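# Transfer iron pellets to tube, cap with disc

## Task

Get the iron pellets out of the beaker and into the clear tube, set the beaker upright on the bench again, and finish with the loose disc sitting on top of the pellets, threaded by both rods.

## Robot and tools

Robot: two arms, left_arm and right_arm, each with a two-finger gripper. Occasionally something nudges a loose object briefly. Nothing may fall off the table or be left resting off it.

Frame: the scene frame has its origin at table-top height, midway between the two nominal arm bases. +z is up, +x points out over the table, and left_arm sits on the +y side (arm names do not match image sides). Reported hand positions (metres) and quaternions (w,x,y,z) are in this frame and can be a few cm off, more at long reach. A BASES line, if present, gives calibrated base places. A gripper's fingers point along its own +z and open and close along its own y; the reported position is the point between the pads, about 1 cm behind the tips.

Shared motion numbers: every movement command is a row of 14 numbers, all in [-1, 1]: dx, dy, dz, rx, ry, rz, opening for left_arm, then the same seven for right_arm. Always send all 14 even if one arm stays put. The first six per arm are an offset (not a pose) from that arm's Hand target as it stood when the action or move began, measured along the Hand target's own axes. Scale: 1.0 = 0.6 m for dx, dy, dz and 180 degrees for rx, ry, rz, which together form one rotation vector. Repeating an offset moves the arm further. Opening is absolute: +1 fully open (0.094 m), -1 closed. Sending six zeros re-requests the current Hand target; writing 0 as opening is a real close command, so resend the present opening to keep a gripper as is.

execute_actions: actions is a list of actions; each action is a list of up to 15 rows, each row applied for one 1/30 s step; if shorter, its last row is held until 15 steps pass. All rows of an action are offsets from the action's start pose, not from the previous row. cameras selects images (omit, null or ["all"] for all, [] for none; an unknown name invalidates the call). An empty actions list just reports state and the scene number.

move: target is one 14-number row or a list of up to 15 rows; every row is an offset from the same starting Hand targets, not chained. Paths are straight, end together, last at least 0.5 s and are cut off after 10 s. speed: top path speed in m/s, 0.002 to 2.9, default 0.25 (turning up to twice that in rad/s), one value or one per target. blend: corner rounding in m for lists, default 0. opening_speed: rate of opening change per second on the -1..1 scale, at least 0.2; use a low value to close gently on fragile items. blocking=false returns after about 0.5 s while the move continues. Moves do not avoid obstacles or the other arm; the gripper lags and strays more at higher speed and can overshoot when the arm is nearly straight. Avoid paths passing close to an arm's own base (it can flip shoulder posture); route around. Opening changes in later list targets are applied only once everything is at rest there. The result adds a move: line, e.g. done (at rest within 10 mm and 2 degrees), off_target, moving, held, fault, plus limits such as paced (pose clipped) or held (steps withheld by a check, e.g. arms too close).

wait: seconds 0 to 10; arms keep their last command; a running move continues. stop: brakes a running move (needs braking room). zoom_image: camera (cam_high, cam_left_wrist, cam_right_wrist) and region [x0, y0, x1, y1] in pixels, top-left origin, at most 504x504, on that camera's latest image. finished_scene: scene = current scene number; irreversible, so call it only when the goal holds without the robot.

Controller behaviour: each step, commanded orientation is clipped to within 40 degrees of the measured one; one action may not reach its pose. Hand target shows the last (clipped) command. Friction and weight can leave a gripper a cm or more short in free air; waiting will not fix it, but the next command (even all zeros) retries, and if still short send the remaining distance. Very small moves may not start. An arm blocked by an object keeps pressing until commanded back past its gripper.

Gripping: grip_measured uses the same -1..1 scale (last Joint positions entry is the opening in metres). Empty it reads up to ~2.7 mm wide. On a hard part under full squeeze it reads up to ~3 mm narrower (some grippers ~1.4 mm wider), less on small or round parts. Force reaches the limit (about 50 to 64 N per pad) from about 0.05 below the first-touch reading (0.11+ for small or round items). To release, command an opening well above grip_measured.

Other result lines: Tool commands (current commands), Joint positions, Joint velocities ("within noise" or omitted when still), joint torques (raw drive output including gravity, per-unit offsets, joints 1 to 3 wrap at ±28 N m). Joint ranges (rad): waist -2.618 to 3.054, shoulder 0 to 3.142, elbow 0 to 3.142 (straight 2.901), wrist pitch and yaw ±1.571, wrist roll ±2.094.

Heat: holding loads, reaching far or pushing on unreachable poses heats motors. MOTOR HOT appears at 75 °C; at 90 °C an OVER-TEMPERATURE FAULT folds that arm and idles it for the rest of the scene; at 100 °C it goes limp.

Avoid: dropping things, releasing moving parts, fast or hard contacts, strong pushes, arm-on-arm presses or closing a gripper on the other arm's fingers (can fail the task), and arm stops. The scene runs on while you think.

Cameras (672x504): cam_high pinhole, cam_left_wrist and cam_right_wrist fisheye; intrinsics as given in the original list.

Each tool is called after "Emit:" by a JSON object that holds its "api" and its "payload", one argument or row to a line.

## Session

Emit:
{"api": "execute_actions", "payload": {
  "actions": []
}}

Emit:
{"api": "zoom_image", "payload": {
  "camera": "cam_high",
  "region": [260, 150, 460, 400]
}}

Scene clock: 0.00 s.
left_arm: end_effector_position=(+0.4260, +0.3074, +0.1358) grip_measured=+1.000 end_effector_quat_wxyz=(+0.659, -0.063, +0.749, +0.029) | right_arm: end_effector_position=(+0.3694, -0.3503, +0.1808) grip_measured=+1.000 end_effector_quat_wxyz=(+0.690, +0.071, +0.720, +0.012)
Joint positions: left_arm=[-0.008 1.556 0.261 1.162 -0.152 -0.06 0.094] | right_arm=[-0.118 1.526 0.189 1.29 -0.025 0.115 0.094]
Joint velocities: within noise
Joint torques (N m): no reading
Heat: left arm: 24 °C; right arm: 27 °C.
Hand target: left_arm +0.4282, +0.3078, +0.1436; +0.667, -0.067, +0.742, +0.028 | right_arm +0.3715, -0.3499, +0.1900; +0.700, +0.066, +0.711, +0.012
Tool commands: left_gripper/opening=+1.0 right_gripper/opening=+1.0

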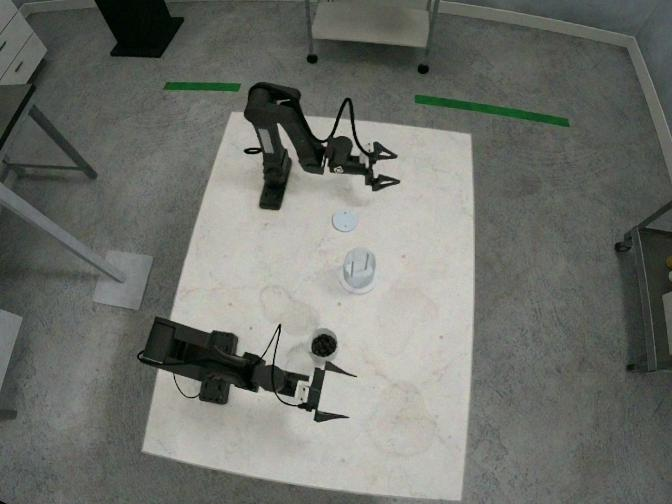

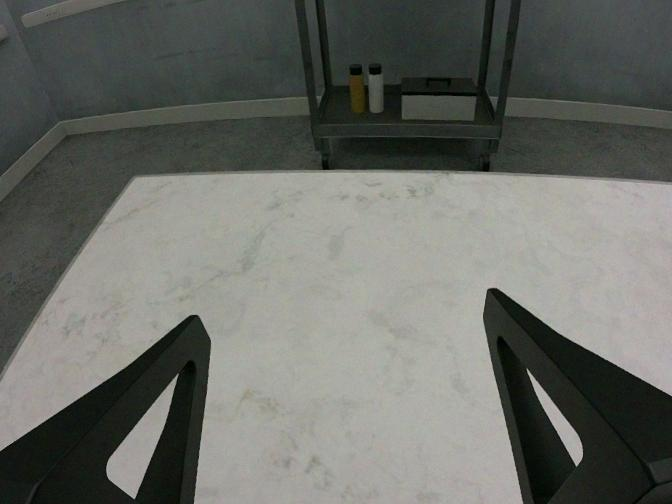

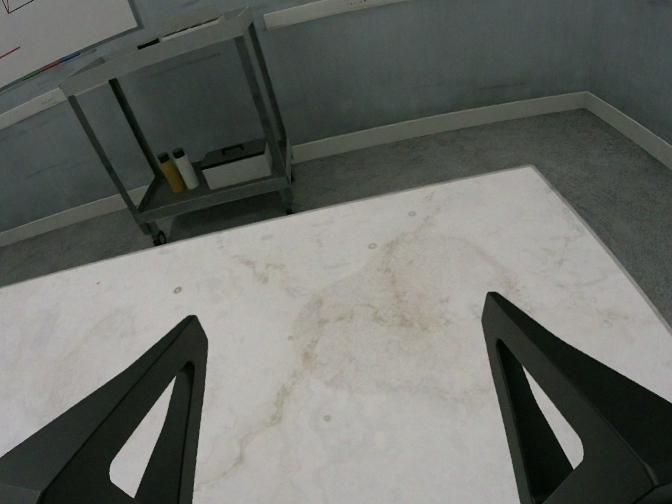

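Scaled by 2.016.

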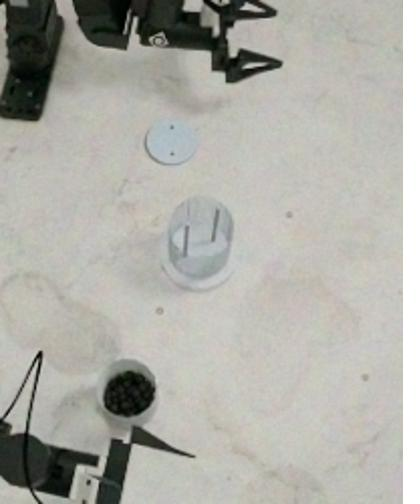

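Emit:
{"api": "move", "payload": {
  "target": [-0.2152,-0.173,-0.3478,0.0294,0.299,0.038,1,0.0052,0.2348,-0.2212,-0.268,0.0869,-0.0711,1]
}}

Emit:
{"api": "zoom_image", "payload": {
  "camera": "cam_left_wrist",
  "region": [440, 20, 672, 240]
}}

Emit:
{"api": "zoom_image", "payload": {
  "camera": "cam_right_wrist",
  "region": [60, 0, 360, 300]
}}

Scene clock: 5.80 s.
left_arm: end_effector_position=(+0.2517, +0.1851, +0.2942) grip_measured=+1.000 end_effector_quat_wxyz=(+0.257, +0.007, +0.966, +0.002) | right_arm: end_effector_position=(+0.2504, -0.2034, +0.1879) grip_measured=+1.000 end_effector_quat_wxyz=(+0.551, -0.285, +0.748, +0.234)
Joint positions: left_arm=[-0.692 1.203 1.566 -1.524 -0.33 -0.625 0.094] | right_arm=[-0.061 0.698 0.231 0.062 -0.773 -0.254 0.094]
Joint torques (N m): left_arm=[-0.88 -2.09 7.53 0.9 -0.13 -0.13] | right_arm=[0.66 -1.18 8.58 1.27 -0.33 -0.15]
Heat: left arm: 24 °C; right arm: 28 °C.
Hand target: left_arm +0.2498, +0.1860, +0.2996; +0.259, +0.001, +0.966, +0.000 | right_arm +0.2501, -0.1998, +0.2048; +0.563, -0.303, +0.733, +0.233
Off the commanded pose: left_arm 0.006 m, 1 deg | right_arm 0.017 m, 3 deg.
move: off_target (right_arm)

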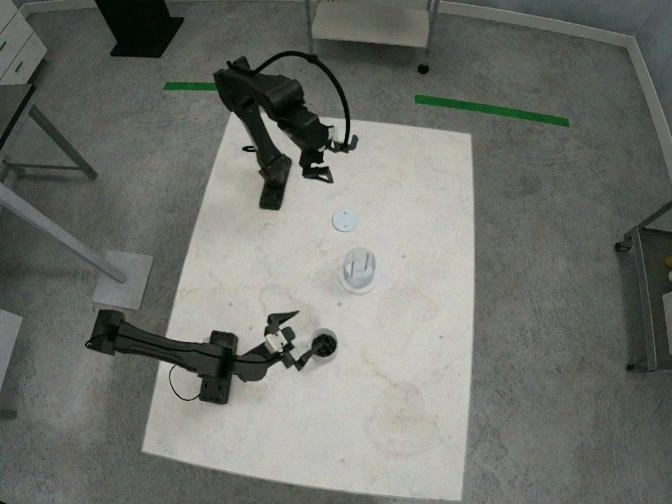

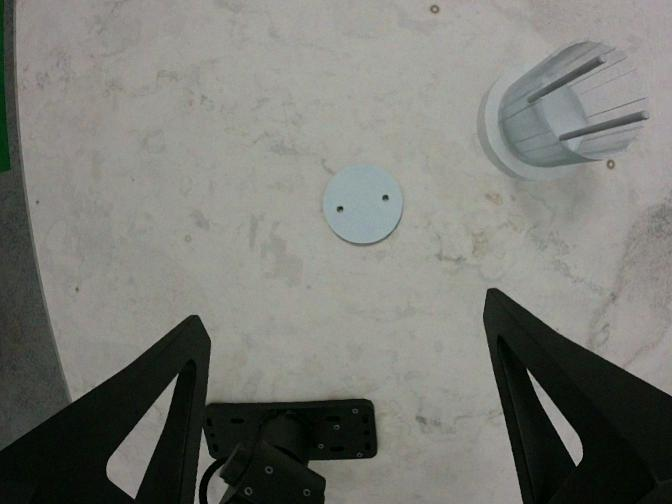

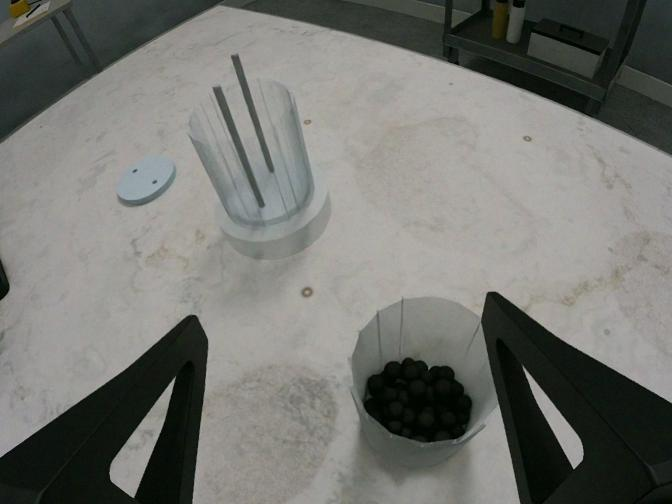

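Scaled by 2.172 (camera's finer frame: 960x720).

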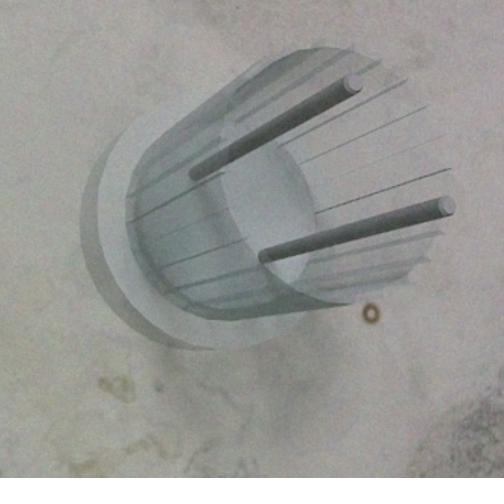

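Scaled by 1.680 (camera's finer frame: 960x720).

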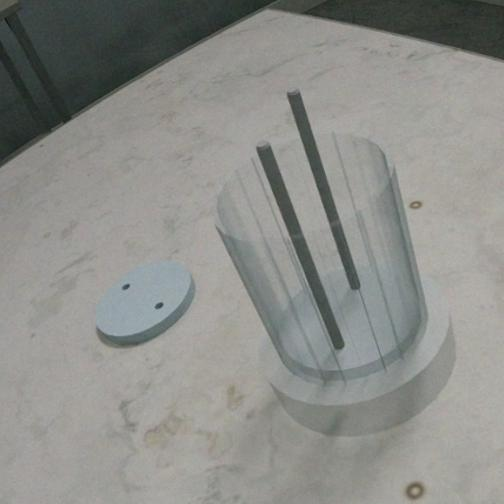

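Emit:
{"api": "move", "payload": {
  "target": [0,0,0,0,0,0,1,-0.0288,-0.0648,0.0302,0,0,0,1],
  "speed": 0.15,
  "cameras": ["cam_right_wrist","cam_high"]
}}

Scene clock: 10.60 s.
left_arm: end_effector_position=(+0.2517, +0.1851, +0.2942) grip_measured=+1.000 end_effector_quat_wxyz=(+0.257, +0.006, +0.966, +0.002) | right_arm: end_effector_position=(+0.2851, -0.2139, +0.1944) grip_measured=+1.000 end_effector_quat_wxyz=(+0.534, -0.280, +0.760, +0.243)
Joint positions: left_arm=[-0.692 1.203 1.566 -1.524 -0.33 -0.626 0.094] | right_arm=[-0.117 0.951 0.364 0.109 -0.825 -0.289 0.094]
Joint torques (N m): left_arm=[-0.81 -1.98 7.35 0.93 -0.15 -0.13] | right_arm=[-0.35 -1.29 8.05 1.82 -0.35 -0.16]
Heat: left arm: 24 °C; right arm: 27 °C.
Hand target: left_arm +0.2498, +0.1860, +0.2996; +0.259, +0.001, +0.966, +0.000 | right_arm +0.2931, -0.2118, +0.2169; +0.563, -0.303, +0.733, +0.233
Off the commanded pose: left_arm 0.006 m, 1 deg | right_arm 0.024 m, 5 deg.
move: off_target (right_arm)
Images, in order (width x height): cam_high 672x504, cam_right_wrist 672x504.

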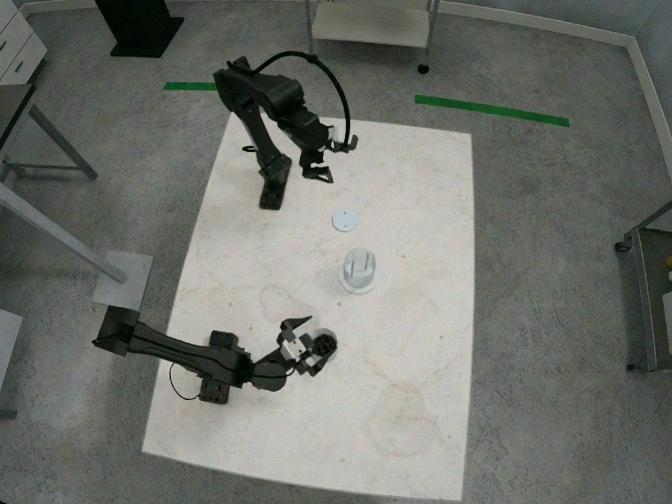

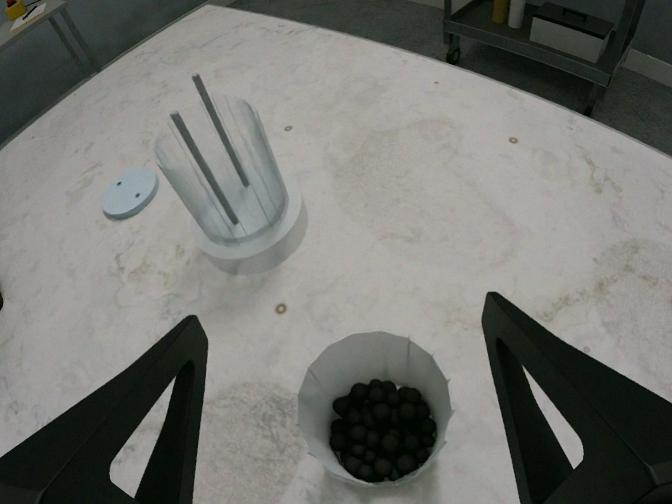

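Emit:
{"api": "move", "payload": {
  "target": [0,0,0,0,0,0,1,0.081,-0.013,0.0132,0,-0.02,-0.018,1],
  "speed": 0.12,
  "cameras": ["cam_right_wrist","cam_high"]
}}

Scene clock: 14.13 s.
left_arm: end_effector_position=(+0.2517, +0.1851, +0.2942) grip_measured=+1.000 end_effector_quat_wxyz=(+0.257, +0.006, +0.966, +0.002) | right_arm: end_effector_position=(+0.2957, -0.2212, +0.1637) grip_measured=+1.000 end_effector_quat_wxyz=(+0.582, -0.311, +0.716, +0.226)
Joint positions: left_arm=[-0.692 1.203 1.566 -1.524 -0.33 -0.626 0.094] | right_arm=[-0.172 1.198 0.212 0.622 -0.906 -0.332 0.094]
Joint torques (N m): left_arm=[-0.98 -2.07 7.39 0.9 -0.12 -0.1] | right_arm=[-0.64 -1.95 3.92 1.78 -0.33 0.11]
Heat: left arm: 24 °C; right arm: 27 °C.
Hand target: left_arm +0.2498, +0.1860, +0.2996; +0.259, +0.001, +0.966, +0.000 | right_arm +0.2952, -0.2208, +0.1679; +0.592, -0.317, +0.706, +0.226
Off the commanded pose: left_arm 0.006 m, 1 deg | right_arm 0.004 m, 2 deg.
move: done
Images, in order (width x height): cam_high 672x504, cam_right_wrist 672x504.

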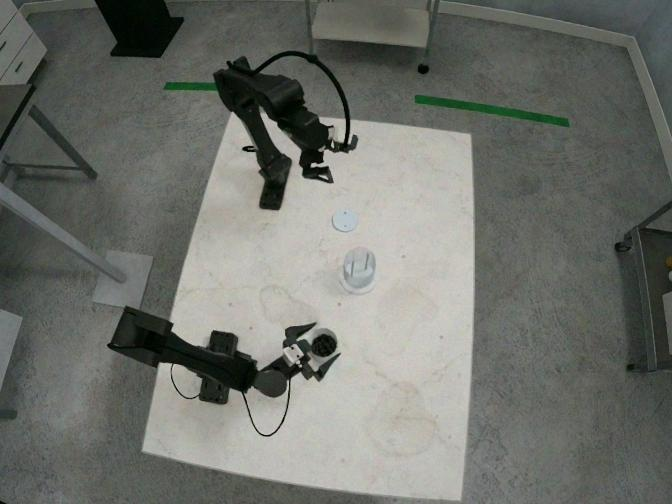

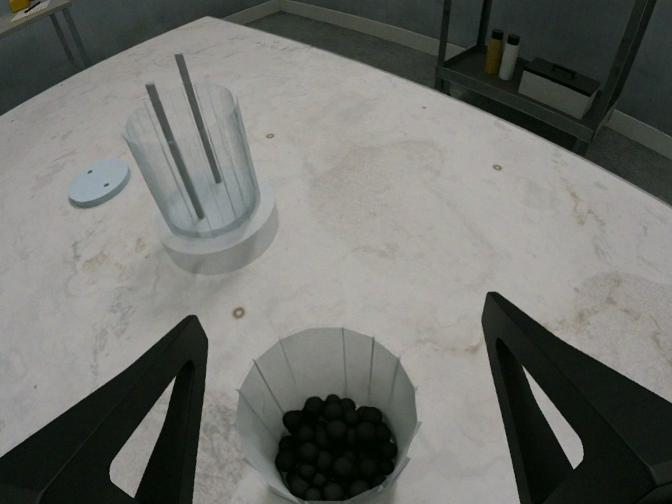

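Emit:
{"api": "move", "payload": {
  "target": [
    [0,0,0,0,0,0,1,0.0398,0.0128,0.0013,0,0.0,0.010,1],
    [0,0,0,0,0,0,1,0.12,0.016,0.015,0,0.0,0.010,1]
  ],
  "speed": 0.1,
  "cameras": ["cam_right_wrist","cam_high"]
}}

Scene clock: 17.77 s.
left_arm: end_effector_position=(+0.2517, +0.1851, +0.2942) grip_measured=+1.000 end_effector_quat_wxyz=(+0.257, +0.006, +0.966, +0.002) | right_arm: end_effector_position=(+0.2867, -0.2189, +0.0888) grip_measured=+1.000 end_effector_quat_wxyz=(+0.574, -0.302, +0.723, +0.239)
Joint positions: left_arm=[-0.692 1.203 1.566 -1.524 -0.33 -0.626 0.094] | right_arm=[-0.172 1.845 0.076 1.39 -0.914 -0.307 0.094]
Joint torques (N m): left_arm=[-0.65 -2.06 7.3 0.92 -0.09 -0.1] | right_arm=[-0.68 -3.55 0.94 1.93 -0.29 0.11]
Heat: left arm: 24 °C; right arm: 27 °C.
Hand target: left_arm +0.2498, +0.1860, +0.2996; +0.259, +0.001, +0.966, +0.000 | right_arm +0.2875, -0.2208, +0.0951; +0.589, -0.305, +0.711, +0.235
Off the commanded pose: left_arm 0.006 m, 1 deg | right_arm 0.007 m, 2 deg.
move: done
Images, in order (width x height): cam_high 672x504, cam_right_wrist 672x504.

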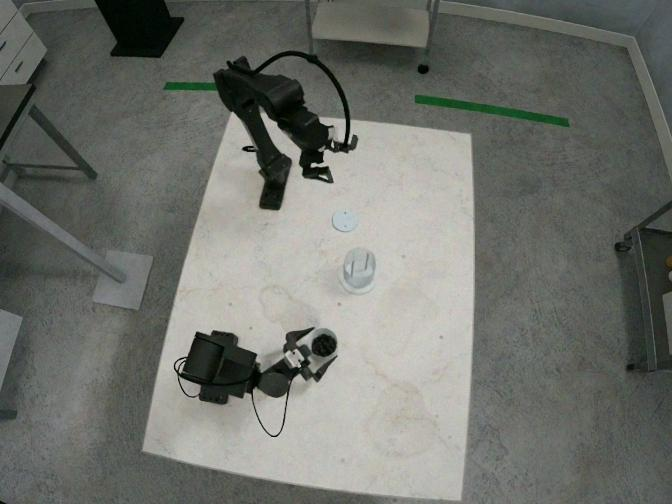

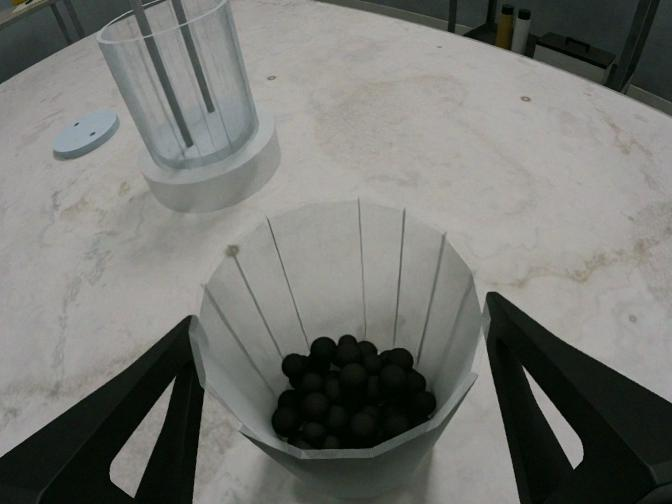

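Emit:
{"api": "move", "payload": {
  "target": [0,0,0,0,0,0,1,0.0358,0.0053,0.0072,0,0,0,1],
  "speed": 0.08,
  "cameras": ["cam_right_wrist"]
}}

Scene clock: 19.40 s.
left_arm: end_effector_position=(+0.2517, +0.1851, +0.2942) grip_measured=+1.000 end_effector_quat_wxyz=(+0.257, +0.006, +0.966, +0.002) | right_arm: end_effector_position=(+0.2806, -0.2180, +0.0631) grip_measured=+1.000 end_effector_quat_wxyz=(+0.551, -0.293, +0.740, +0.251)
Joint positions: left_arm=[-0.692 1.203 1.566 -1.524 -0.33 -0.626 0.094] | right_arm=[-0.172 2.013 0.076 1.484 -0.914 -0.318 0.094]
Joint torques (N m): left_arm=[-0.88 -2.09 7.19 0.89 -0.15 -0.11] | right_arm=[-0.31 -3.97 0.61 2.03 -0.33 -0.16]
Heat: left arm: 25 °C; right arm: 27 °C.
Hand target: left_arm +0.2498, +0.1860, +0.2996; +0.259, +0.001, +0.966, +0.000 | right_arm +0.2856, -0.2189, +0.0731; +0.589, -0.305, +0.711, +0.235
Off the commanded pose: left_arm 0.006 m, 1 deg | right_arm 0.011 m, 6 deg.
joint sent to its limit (right arm) — joint 4 (wrist pitch), upper limit. The joint targets are off in orientation, not in position.
move: off_target (right_arm)

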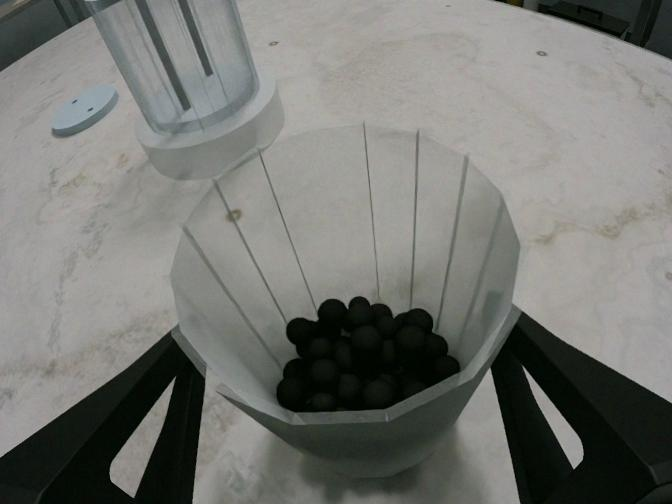

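Emit:
{"api": "move", "payload": {
  "target": [0,0,0,0,0,0,1,0,0,0.004,0,0,-0.013,1],
  "speed": 0.08,
  "cameras": ["cam_right_wrist"]
}}

Scene clock: 21.10 s.
left_arm: end_effector_position=(+0.2517, +0.1851, +0.2942) grip_measured=+1.000 end_effector_quat_wxyz=(+0.257, +0.006, +0.966, +0.002) | right_arm: end_effector_position=(+0.2806, -0.2180, +0.0631) grip_measured=+1.000 end_effector_quat_wxyz=(+0.555, -0.307, +0.734, +0.241)
Joint positions: left_arm=[-0.692 1.203 1.566 -1.524 -0.33 -0.626 0.094] | right_arm=[-0.172 2.013 0.076 1.484 -0.914 -0.355 0.094]
Joint torques (N m): left_arm=[-0.75 -2.28 7.46 0.93 -0.09 -0.07] | right_arm=[0.47 -3.74 1.14 2.03 -0.23 -0.15]
Heat: left arm: 25 °C; right arm: 27 °C.
Hand target: left_arm +0.2498, +0.1860, +0.2996; +0.259, +0.001, +0.966, +0.000 | right_arm +0.2873, -0.2173, +0.0727; +0.593, -0.320, +0.704, +0.223
Off the commanded pose: left_arm 0.006 m, 1 deg | right_arm 0.012 m, 6 deg.
joint sent to its limit (right arm) — joint 4 (wrist pitch), upper limit. The joint targets are off in orientation, not in position.
move: off_target (right_arm)

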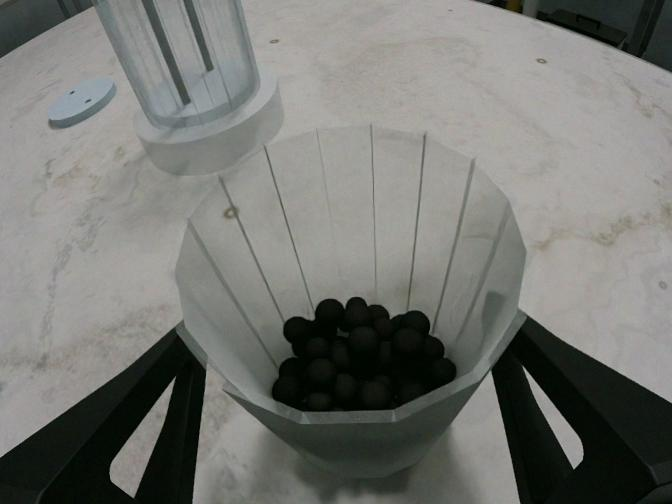

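Emit:
{"api": "move", "payload": {
  "target": [0,0,0,0,0,0,1,0,0,0,0,0,0,0.4],
  "opening_speed": 0.25,
  "cameras": ["cam_right_wrist"]
}}

Scene clock: 25.50 s.
left_arm: end_effector_position=(+0.2517, +0.1851, +0.2942) grip_measured=+1.000 end_effector_quat_wxyz=(+0.257, +0.006, +0.966, +0.002) | right_arm: end_effector_position=(+0.2815, -0.2201, +0.0634) grip_measured=+0.647 end_effector_quat_wxyz=(+0.557, -0.305, +0.735, +0.238)
Joint positions: left_arm=[-0.692 1.203 1.566 -1.524 -0.33 -0.626 0.094] | right_arm=[-0.18 2.013 0.076 1.485 -0.914 -0.356 0.077]
Joint torques (N m): left_arm=[-0.76 -2.28 7.38 0.92 -0.13 -0.11] | right_arm=[0.66 -3.88 1.09 2.05 -0.24 -0.17]
Heat: left arm: 25 °C; right arm: 27 °C.
Hand target: left_arm +0.2498, +0.1860, +0.2996; +0.259, +0.001, +0.966, +0.000 | right_arm +0.2873, -0.2173, +0.0727; +0.593, -0.320, +0.704, +0.223
Off the commanded pose: left_arm 0.006 m, 1 deg | right_arm 0.011 m, 6 deg.
joint sent to its limit (right arm) — joint 4 (wrist pitch), upper limit. The joint targets are off in orientation, not in position.
move: off_target (right_arm)

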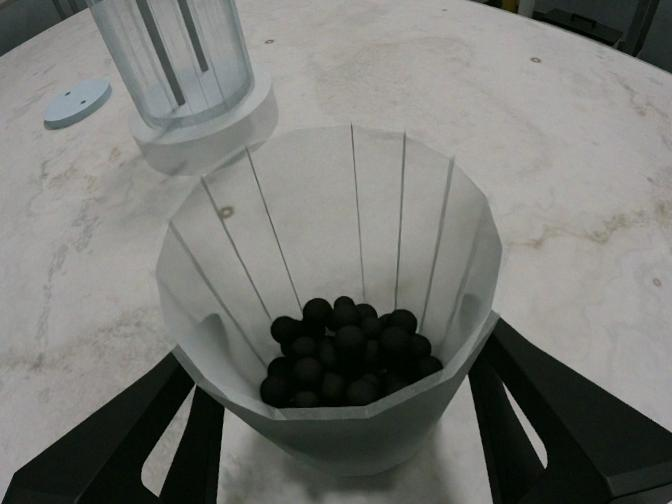

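Emit:
{"api": "move", "payload": {
  "target": [
    [0,0,0,0,0,0,1,-0.2785,-0.0307,-0.044,0,-0.02,0,0.4],
    [0,0,0,0,0,0,1,-0.4192,-0.0442,0.2592,0.0217,-0.0345,0.0044,0.4]
  ],
  "speed": 0.15,
  "blend": 0.03
}}

Scene clock: 30.10 s.
left_arm: end_effector_position=(+0.2517, +0.1851, +0.2942) grip_measured=+1.000 end_effector_quat_wxyz=(+0.257, +0.006, +0.966, +0.002) | right_arm: end_effector_position=(+0.4219, -0.0885, +0.2424) grip_measured=+0.646 end_effector_quat_wxyz=(+0.581, -0.283, +0.731, +0.219)
Joint positions: left_arm=[-0.692 1.203 1.566 -1.524 -0.33 -0.626 0.094] | right_arm=[0.35 1.58 0.86 0.473 -0.358 -0.097 0.077]
Joint torques (N m): left_arm=[-0.94 -2.22 7.2 0.93 -0.14 -0.11] | right_arm=[0.36 -7.08 9.54 2.58 -0.05 0.16]
Heat: left arm: 25 °C; right arm: 28 °C.
Hand target: left_arm +0.2498, +0.1860, +0.2996; +0.259, +0.001, +0.966, +0.000 | right_arm +0.4370, -0.0811, +0.2899; +0.639, -0.282, +0.680, +0.220
Off the commanded pose: left_arm 0.006 m, 1 deg | right_arm 0.050 m, 9 deg.
move: off_target (right_arm)

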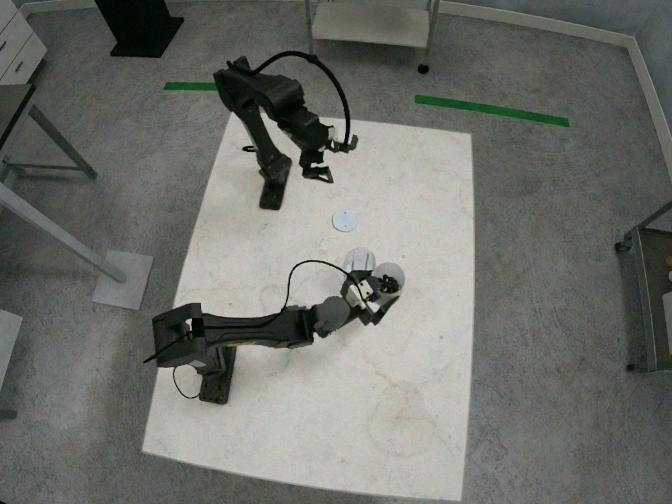

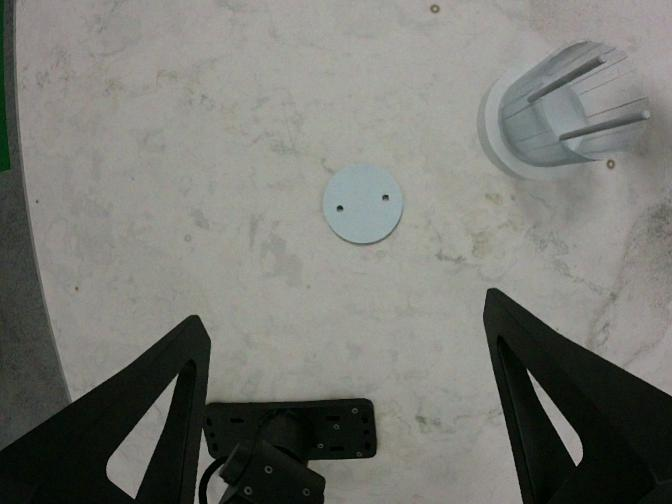

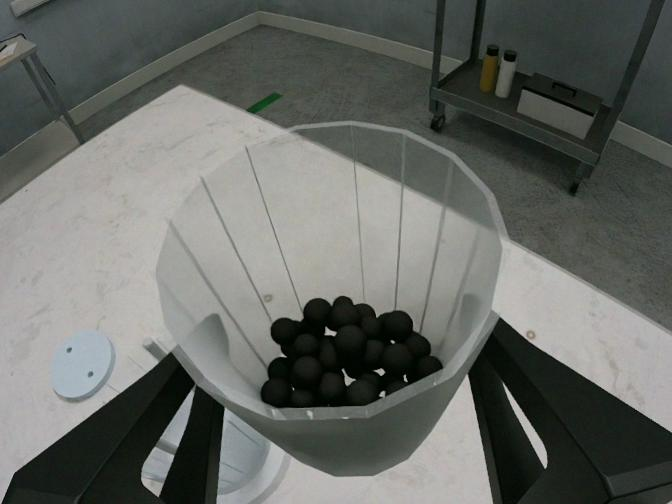

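Emit:
{"api": "move", "payload": {
  "target": [0,0,0,0,0,0,1,0.0657,0.065,0.0058,0.0297,0.0111,-0.3592,0.4],
  "speed": 0.15
}}

Emit:
{"api": "zoom_image", "payload": {
  "camera": "cam_right_wrist",
  "region": [0, 0, 300, 400]
}}

Scene clock: 35.97 s.
left_arm: end_effector_position=(+0.2517, +0.1851, +0.2942) grip_measured=+1.000 end_effector_quat_wxyz=(+0.257, +0.006, +0.966, +0.002) | right_arm: end_effector_position=(+0.4087, -0.0598, +0.2170) grip_measured=+0.646 end_effector_quat_wxyz=(+0.614, -0.603, +0.480, -0.171)
Joint positions: left_arm=[-0.692 1.203 1.566 -1.524 -0.33 -0.626 0.094] | right_arm=[0.506 1.643 0.754 0.698 -0.107 -1.191 0.077]
Joint torques (N m): left_arm=[-0.7 -2.17 7.38 0.97 -0.12 -0.11] | right_arm=[0.64 -7.24 5.33 2.79 0.03 -0.08]
Heat: left arm: 25 °C; right arm: 29 °C.
Hand target: left_arm +0.2498, +0.1860, +0.2996; +0.259, +0.001, +0.966, +0.000 | right_arm +0.4127, -0.0538, +0.2480; +0.658, -0.577, +0.444, -0.191
Off the commanded pose: left_arm 0.006 m, 1 deg | right_arm 0.032 m, 8 deg.
move: off_target (right_arm)

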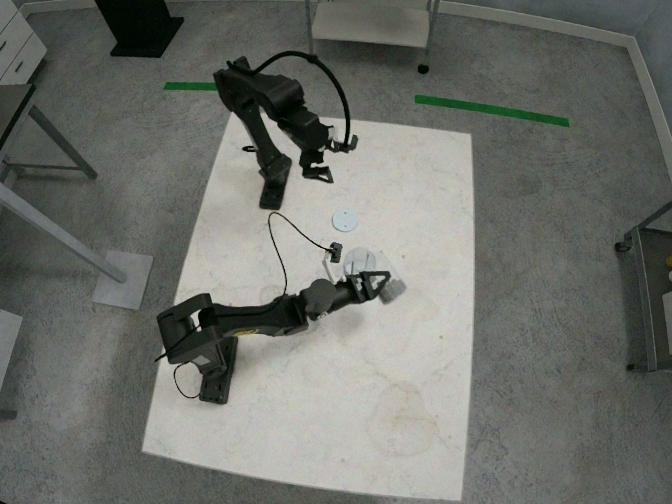

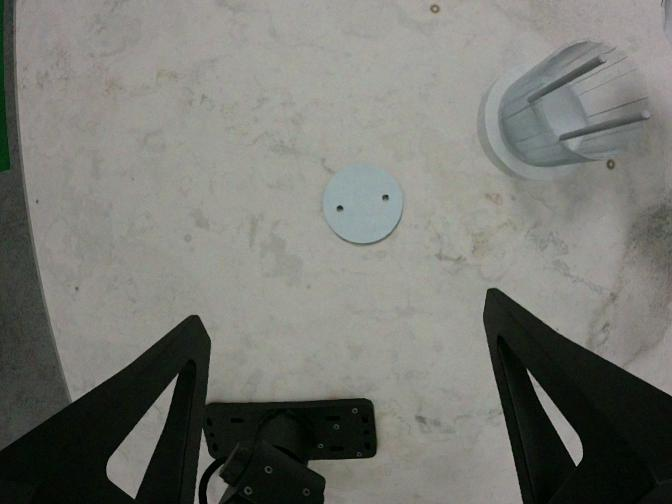

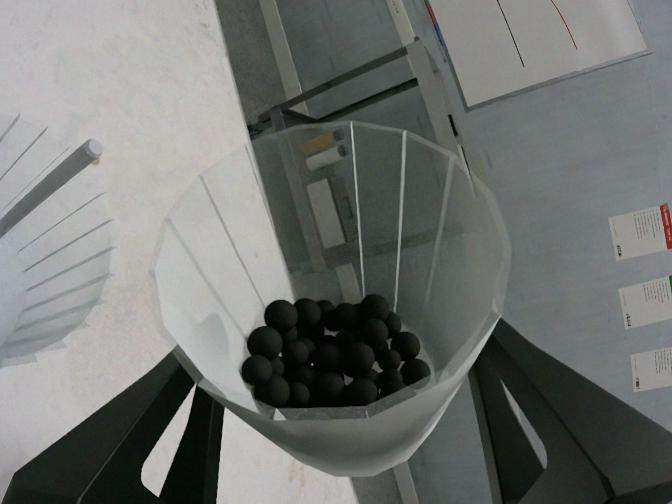

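Scaled by 1.260 (camera's finer frame: 960x720).

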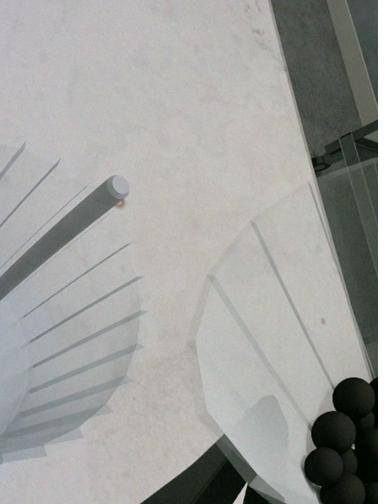

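Emit:
{"api": "move", "payload": {
  "target": [0,0,0,0,0,0,1,-0.0053,0.0367,-0.008,0.0067,0.0026,-0.0802,0.4],
  "speed": 0.06,
  "cameras": ["cam_left_wrist","cam_right_wrist"]
}}

Emit:
{"api": "zoom_image", "payload": {
  "camera": "cam_right_wrist",
  "region": [0, 0, 300, 400]
}}

Emit:
{"api": "zoom_image", "payload": {
  "camera": "cam_left_wrist",
  "region": [440, 0, 672, 220]
}}

Scene clock: 41.27 s.
left_arm: end_effector_position=(+0.2517, +0.1851, +0.2942) grip_measured=+1.000 end_effector_quat_wxyz=(+0.257, +0.006, +0.966, +0.002) | right_arm: end_effector_position=(+0.3994, -0.0564, +0.1976) grip_measured=+0.646 end_effector_quat_wxyz=(-0.589, +0.654, -0.398, +0.259)
Joint positions: left_arm=[-0.692 1.203 1.566 -1.524 -0.33 -0.626 0.094] | right_arm=[0.541 1.689 0.682 0.835 -0.055 -1.448 0.077]
Joint torques (N m): left_arm=[-0.85 -1.89 7.36 0.96 -0.16 -0.14] | right_arm=[0.66 -7.25 4.94 2.8 0.04 -0.07]
Heat: left arm: 25 °C; right arm: 30 °C.
Hand target: left_arm +0.2498, +0.1860, +0.2996; +0.259, +0.001, +0.966, +0.000 | right_arm +0.4014, -0.0485, +0.2290; -0.634, +0.621, -0.368, +0.279
Off the commanded pose: left_arm 0.006 m, 1 deg | right_arm 0.032 m, 8 deg.
move: off_target (right_arm)

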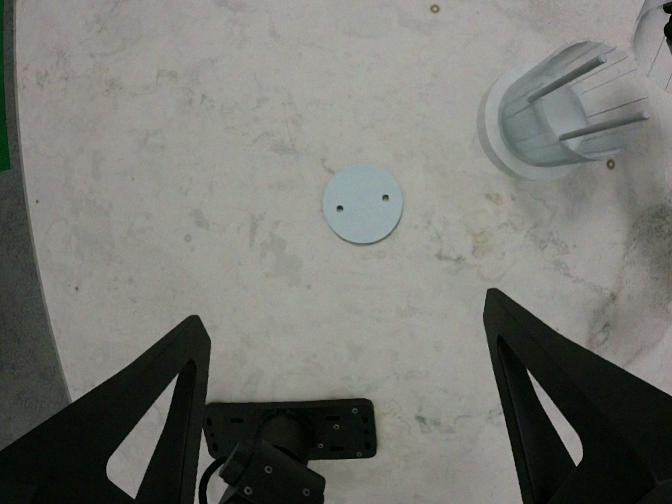

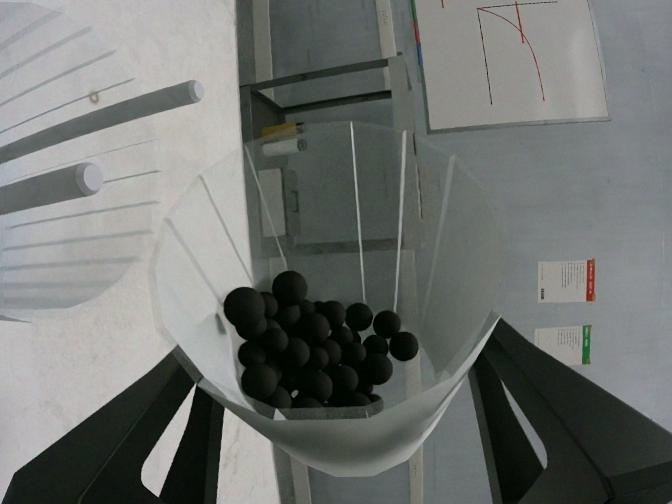

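Scaled by 1.260 (camera's finer frame: 960x720).

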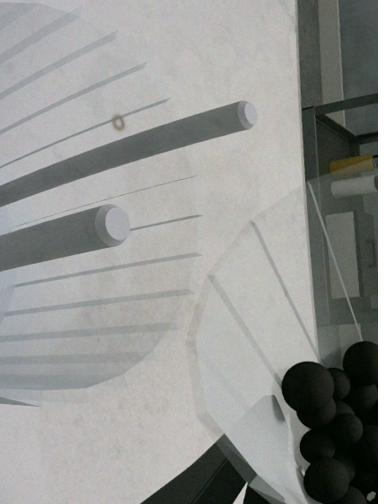

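Scaled by 2.172 (camera's finer frame: 960x720).

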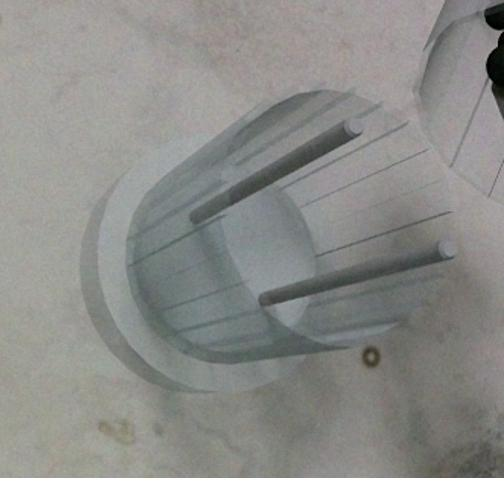

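Emit:
{"api": "move", "payload": {
  "target": [0,0,0,0,0,0,1,-0.0165,-0.0018,-0.0057,0.0043,0.0017,-0.0526,0.4],
  "speed": 0.06,
  "cameras": ["cam_left_wrist","cam_right_wrist"]
}}

Emit:
{"api": "zoom_image", "payload": {
  "camera": "cam_left_wrist",
  "region": [440, 0, 672, 220]
}}

Scene clock: 45.57 s.
left_arm: end_effector_position=(+0.2517, +0.1851, +0.2942) grip_measured=+1.000 end_effector_quat_wxyz=(+0.257, +0.006, +0.966, +0.002) | right_arm: end_effector_position=(+0.3919, -0.0492, +0.1967) grip_measured=+0.646 end_effector_quat_wxyz=(-0.566, +0.682, -0.341, +0.312)
Joint positions: left_arm=[-0.692 1.203 1.566 -1.524 -0.33 -0.626 0.094] | right_arm=[0.578 1.689 0.666 0.858 -0.013 -1.613 0.077]
Joint torques (N m): left_arm=[-0.77 -2.26 7.56 0.9 -0.18 -0.12] | right_arm=[0.61 -7.75 4.71 2.75 0.04 -0.08]
Heat: left arm: 25 °C; right arm: 31 °C.
Hand target: left_arm +0.2498, +0.1860, +0.2996; +0.259, +0.001, +0.966, +0.000 | right_arm +0.3931, -0.0425, +0.2314; -0.612, +0.644, -0.316, +0.334
Off the commanded pose: left_arm 0.006 m, 1 deg | right_arm 0.035 m, 8 deg.
move: off_target (right_arm)

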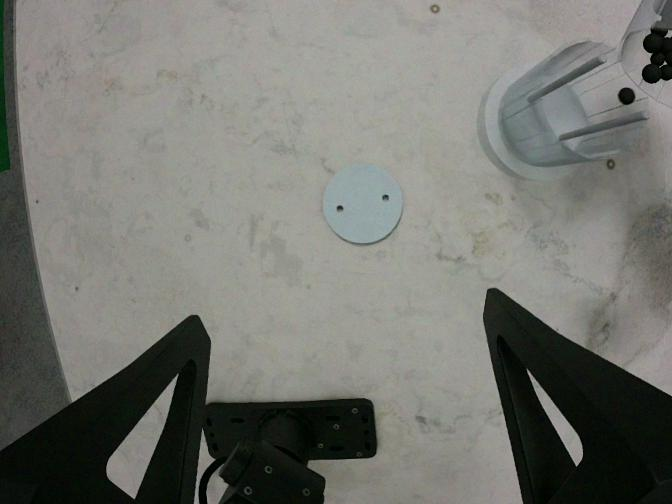

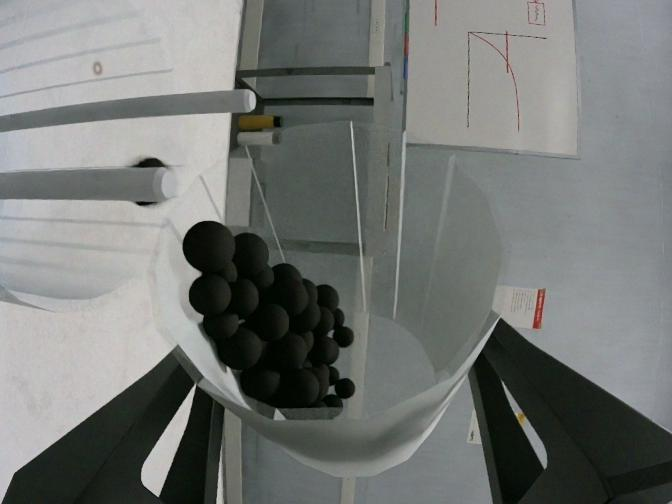

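Scaled by 2.172 (camera's finer frame: 960x720).

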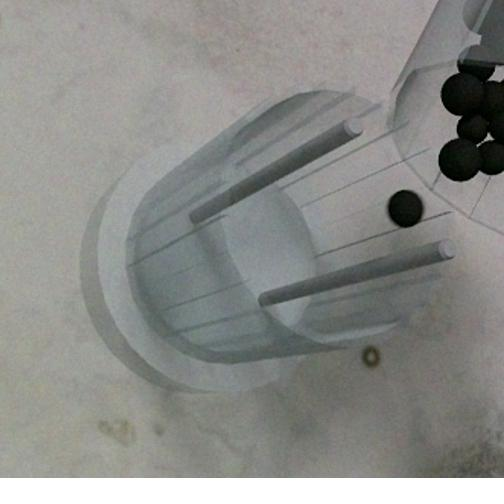

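Emit:
{"api": "wait", "payload": {
  "seconds": 0.3,
  "cameras": ["cam_left_wrist","cam_right_wrist","cam_high"]
}}

Emit:
{"api": "zoom_image", "payload": {
  "camera": "cam_left_wrist",
  "region": [440, 0, 672, 220]
}}

Scene clock: 46.17 s.
left_arm: end_effector_position=(+0.2517, +0.1851, +0.2942) grip_measured=+1.000 end_effector_quat_wxyz=(+0.257, +0.006, +0.966, +0.002) | right_arm: end_effector_position=(+0.3920, -0.0491, +0.1971) grip_measured=+0.646 end_effector_quat_wxyz=(-0.567, +0.682, -0.341, +0.312)
Joint positions: left_arm=[-0.692 1.203 1.566 -1.524 -0.33 -0.626 0.094] | right_arm=[0.578 1.689 0.666 0.859 -0.013 -1.613 0.077]
Joint torques (N m): left_arm=[-1.03 -1.94 7.34 0.9 -0.17 -0.11] | right_arm=[0.7 -7.82 4.77 2.76 0.06 -0.04]
Heat: left arm: 25 °C; right arm: 31 °C.
Hand target: left_arm +0.2498, +0.1860, +0.2996; +0.259, +0.001, +0.966, +0.000 | right_arm +0.3931, -0.0425, +0.2314; -0.612, +0.644, -0.316, +0.334
Tool commands: left_gripper/opening=+1.0 right_gripper/opening=+0.4
Off the commanded pose: left_arm 0.006 m, 1 deg | right_arm 0.035 m, 8 deg.
wait: 0.30 s; at rest from the start

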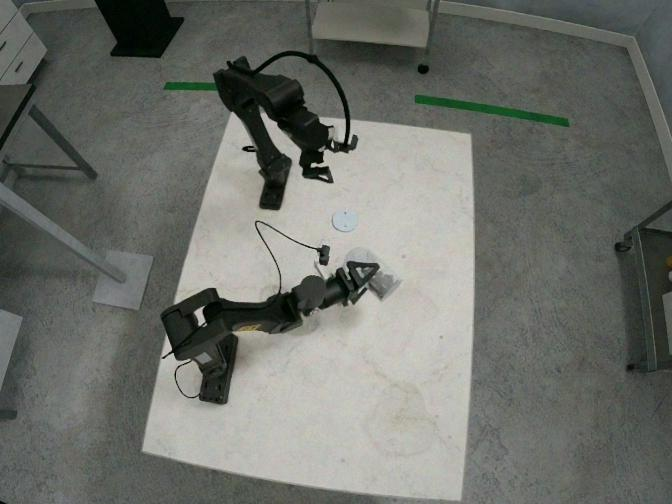

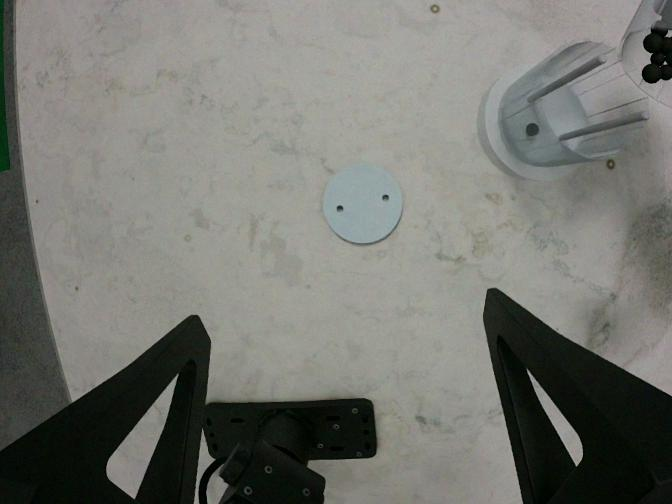

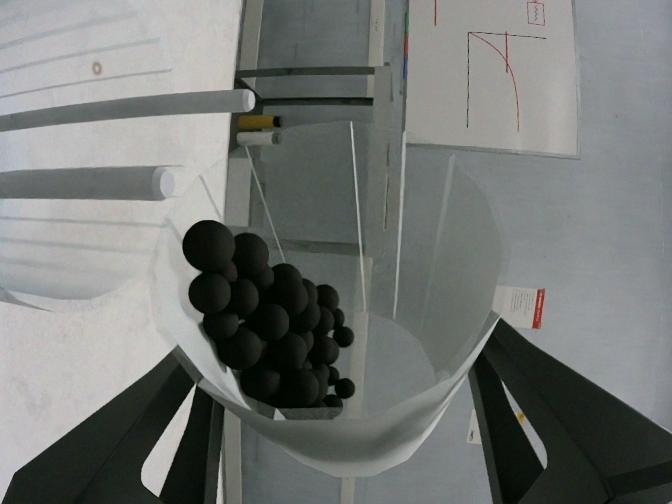

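Scaled by 2.172 (camera's finer frame: 960x720).

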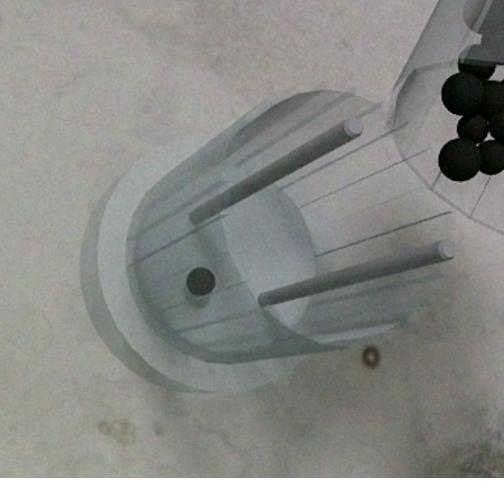

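Emit:
{"api": "move", "payload": {
  "target": [0,0,0,0,0,0,1,-0.0089,-0.0037,-0.0008,0.0039,0.0015,-0.0471,0.4],
  "speed": 0.05,
  "cameras": ["cam_left_wrist","cam_right_wrist","cam_high"]
}}

Emit:
{"api": "zoom_image", "payload": {
  "camera": "cam_left_wrist",
  "region": [440, 0, 672, 220]
}}

Emit:
{"api": "zoom_image", "payload": {
  "camera": "cam_high",
  "region": [280, 190, 450, 340]
}}

Scene clock: 50.37 s.
left_arm: end_effector_position=(+0.2517, +0.1851, +0.2942) grip_measured=+1.000 end_effector_quat_wxyz=(+0.257, +0.006, +0.966, +0.002) | right_arm: end_effector_position=(+0.3918, -0.0445, +0.2175) grip_measured=+0.646 end_effector_quat_wxyz=(-0.566, +0.680, -0.278, +0.374)
Joint positions: left_arm=[-0.692 1.203 1.566 -1.524 -0.33 -0.626 0.094] | right_arm=[0.595 1.689 0.666 0.942 0.01 -1.766 0.077]
Joint torques (N m): left_arm=[-0.88 -2.11 7.24 0.95 -0.13 -0.07] | right_arm=[0.64 -7.16 4.77 2.29 0.04 0]
Heat: left arm: 25 °C; right arm: 31 °C.
Hand target: left_arm +0.2498, +0.1860, +0.2996; +0.259, +0.001, +0.966, +0.000 | right_arm +0.3896, -0.0383, +0.2334; -0.588, +0.661, -0.267, +0.382
Off the commanded pose: left_arm 0.006 m, 1 deg | right_arm 0.017 m, 4 deg.
move: off_target (right_arm)

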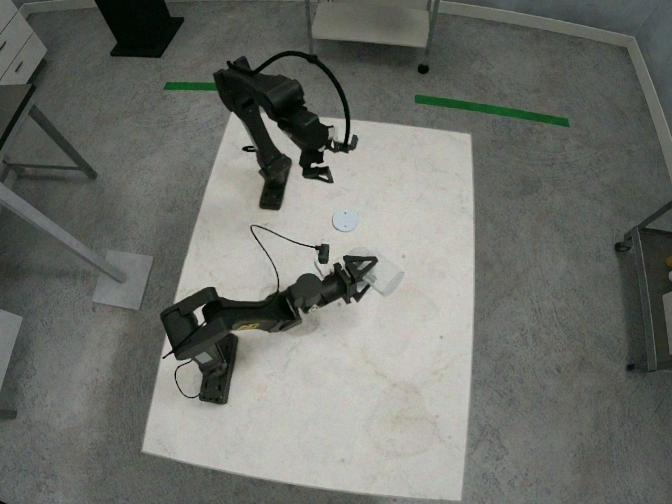

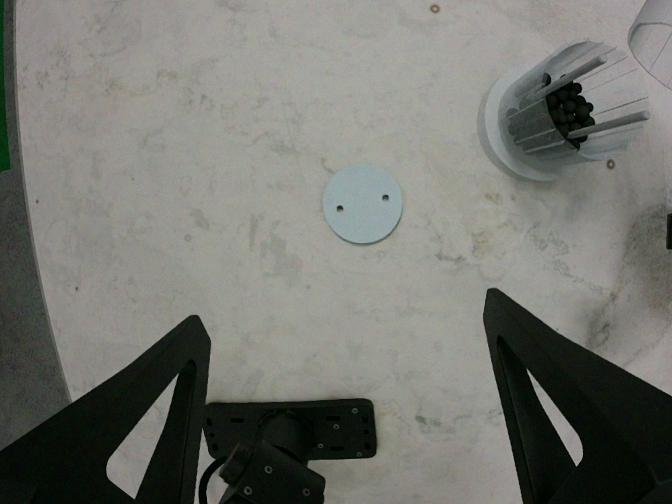

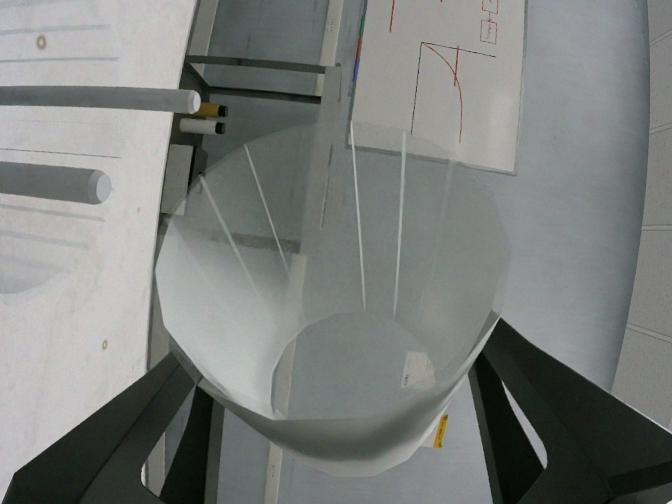

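Scaled by 2.172 (camera's finer frame: 960x720).

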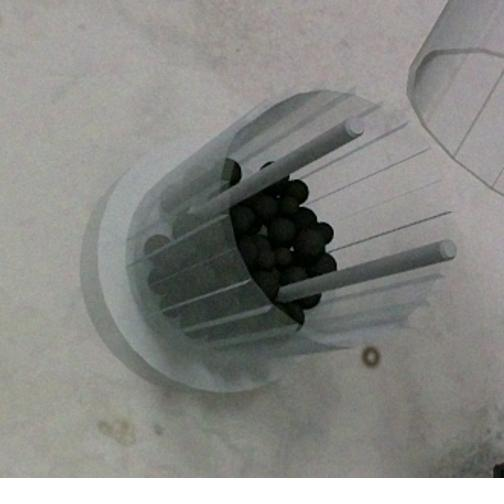

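Scaled by 2.965.

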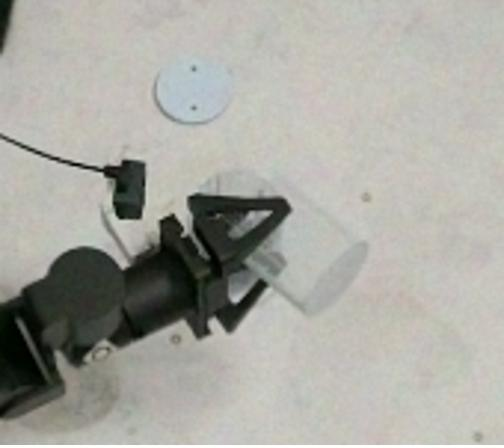

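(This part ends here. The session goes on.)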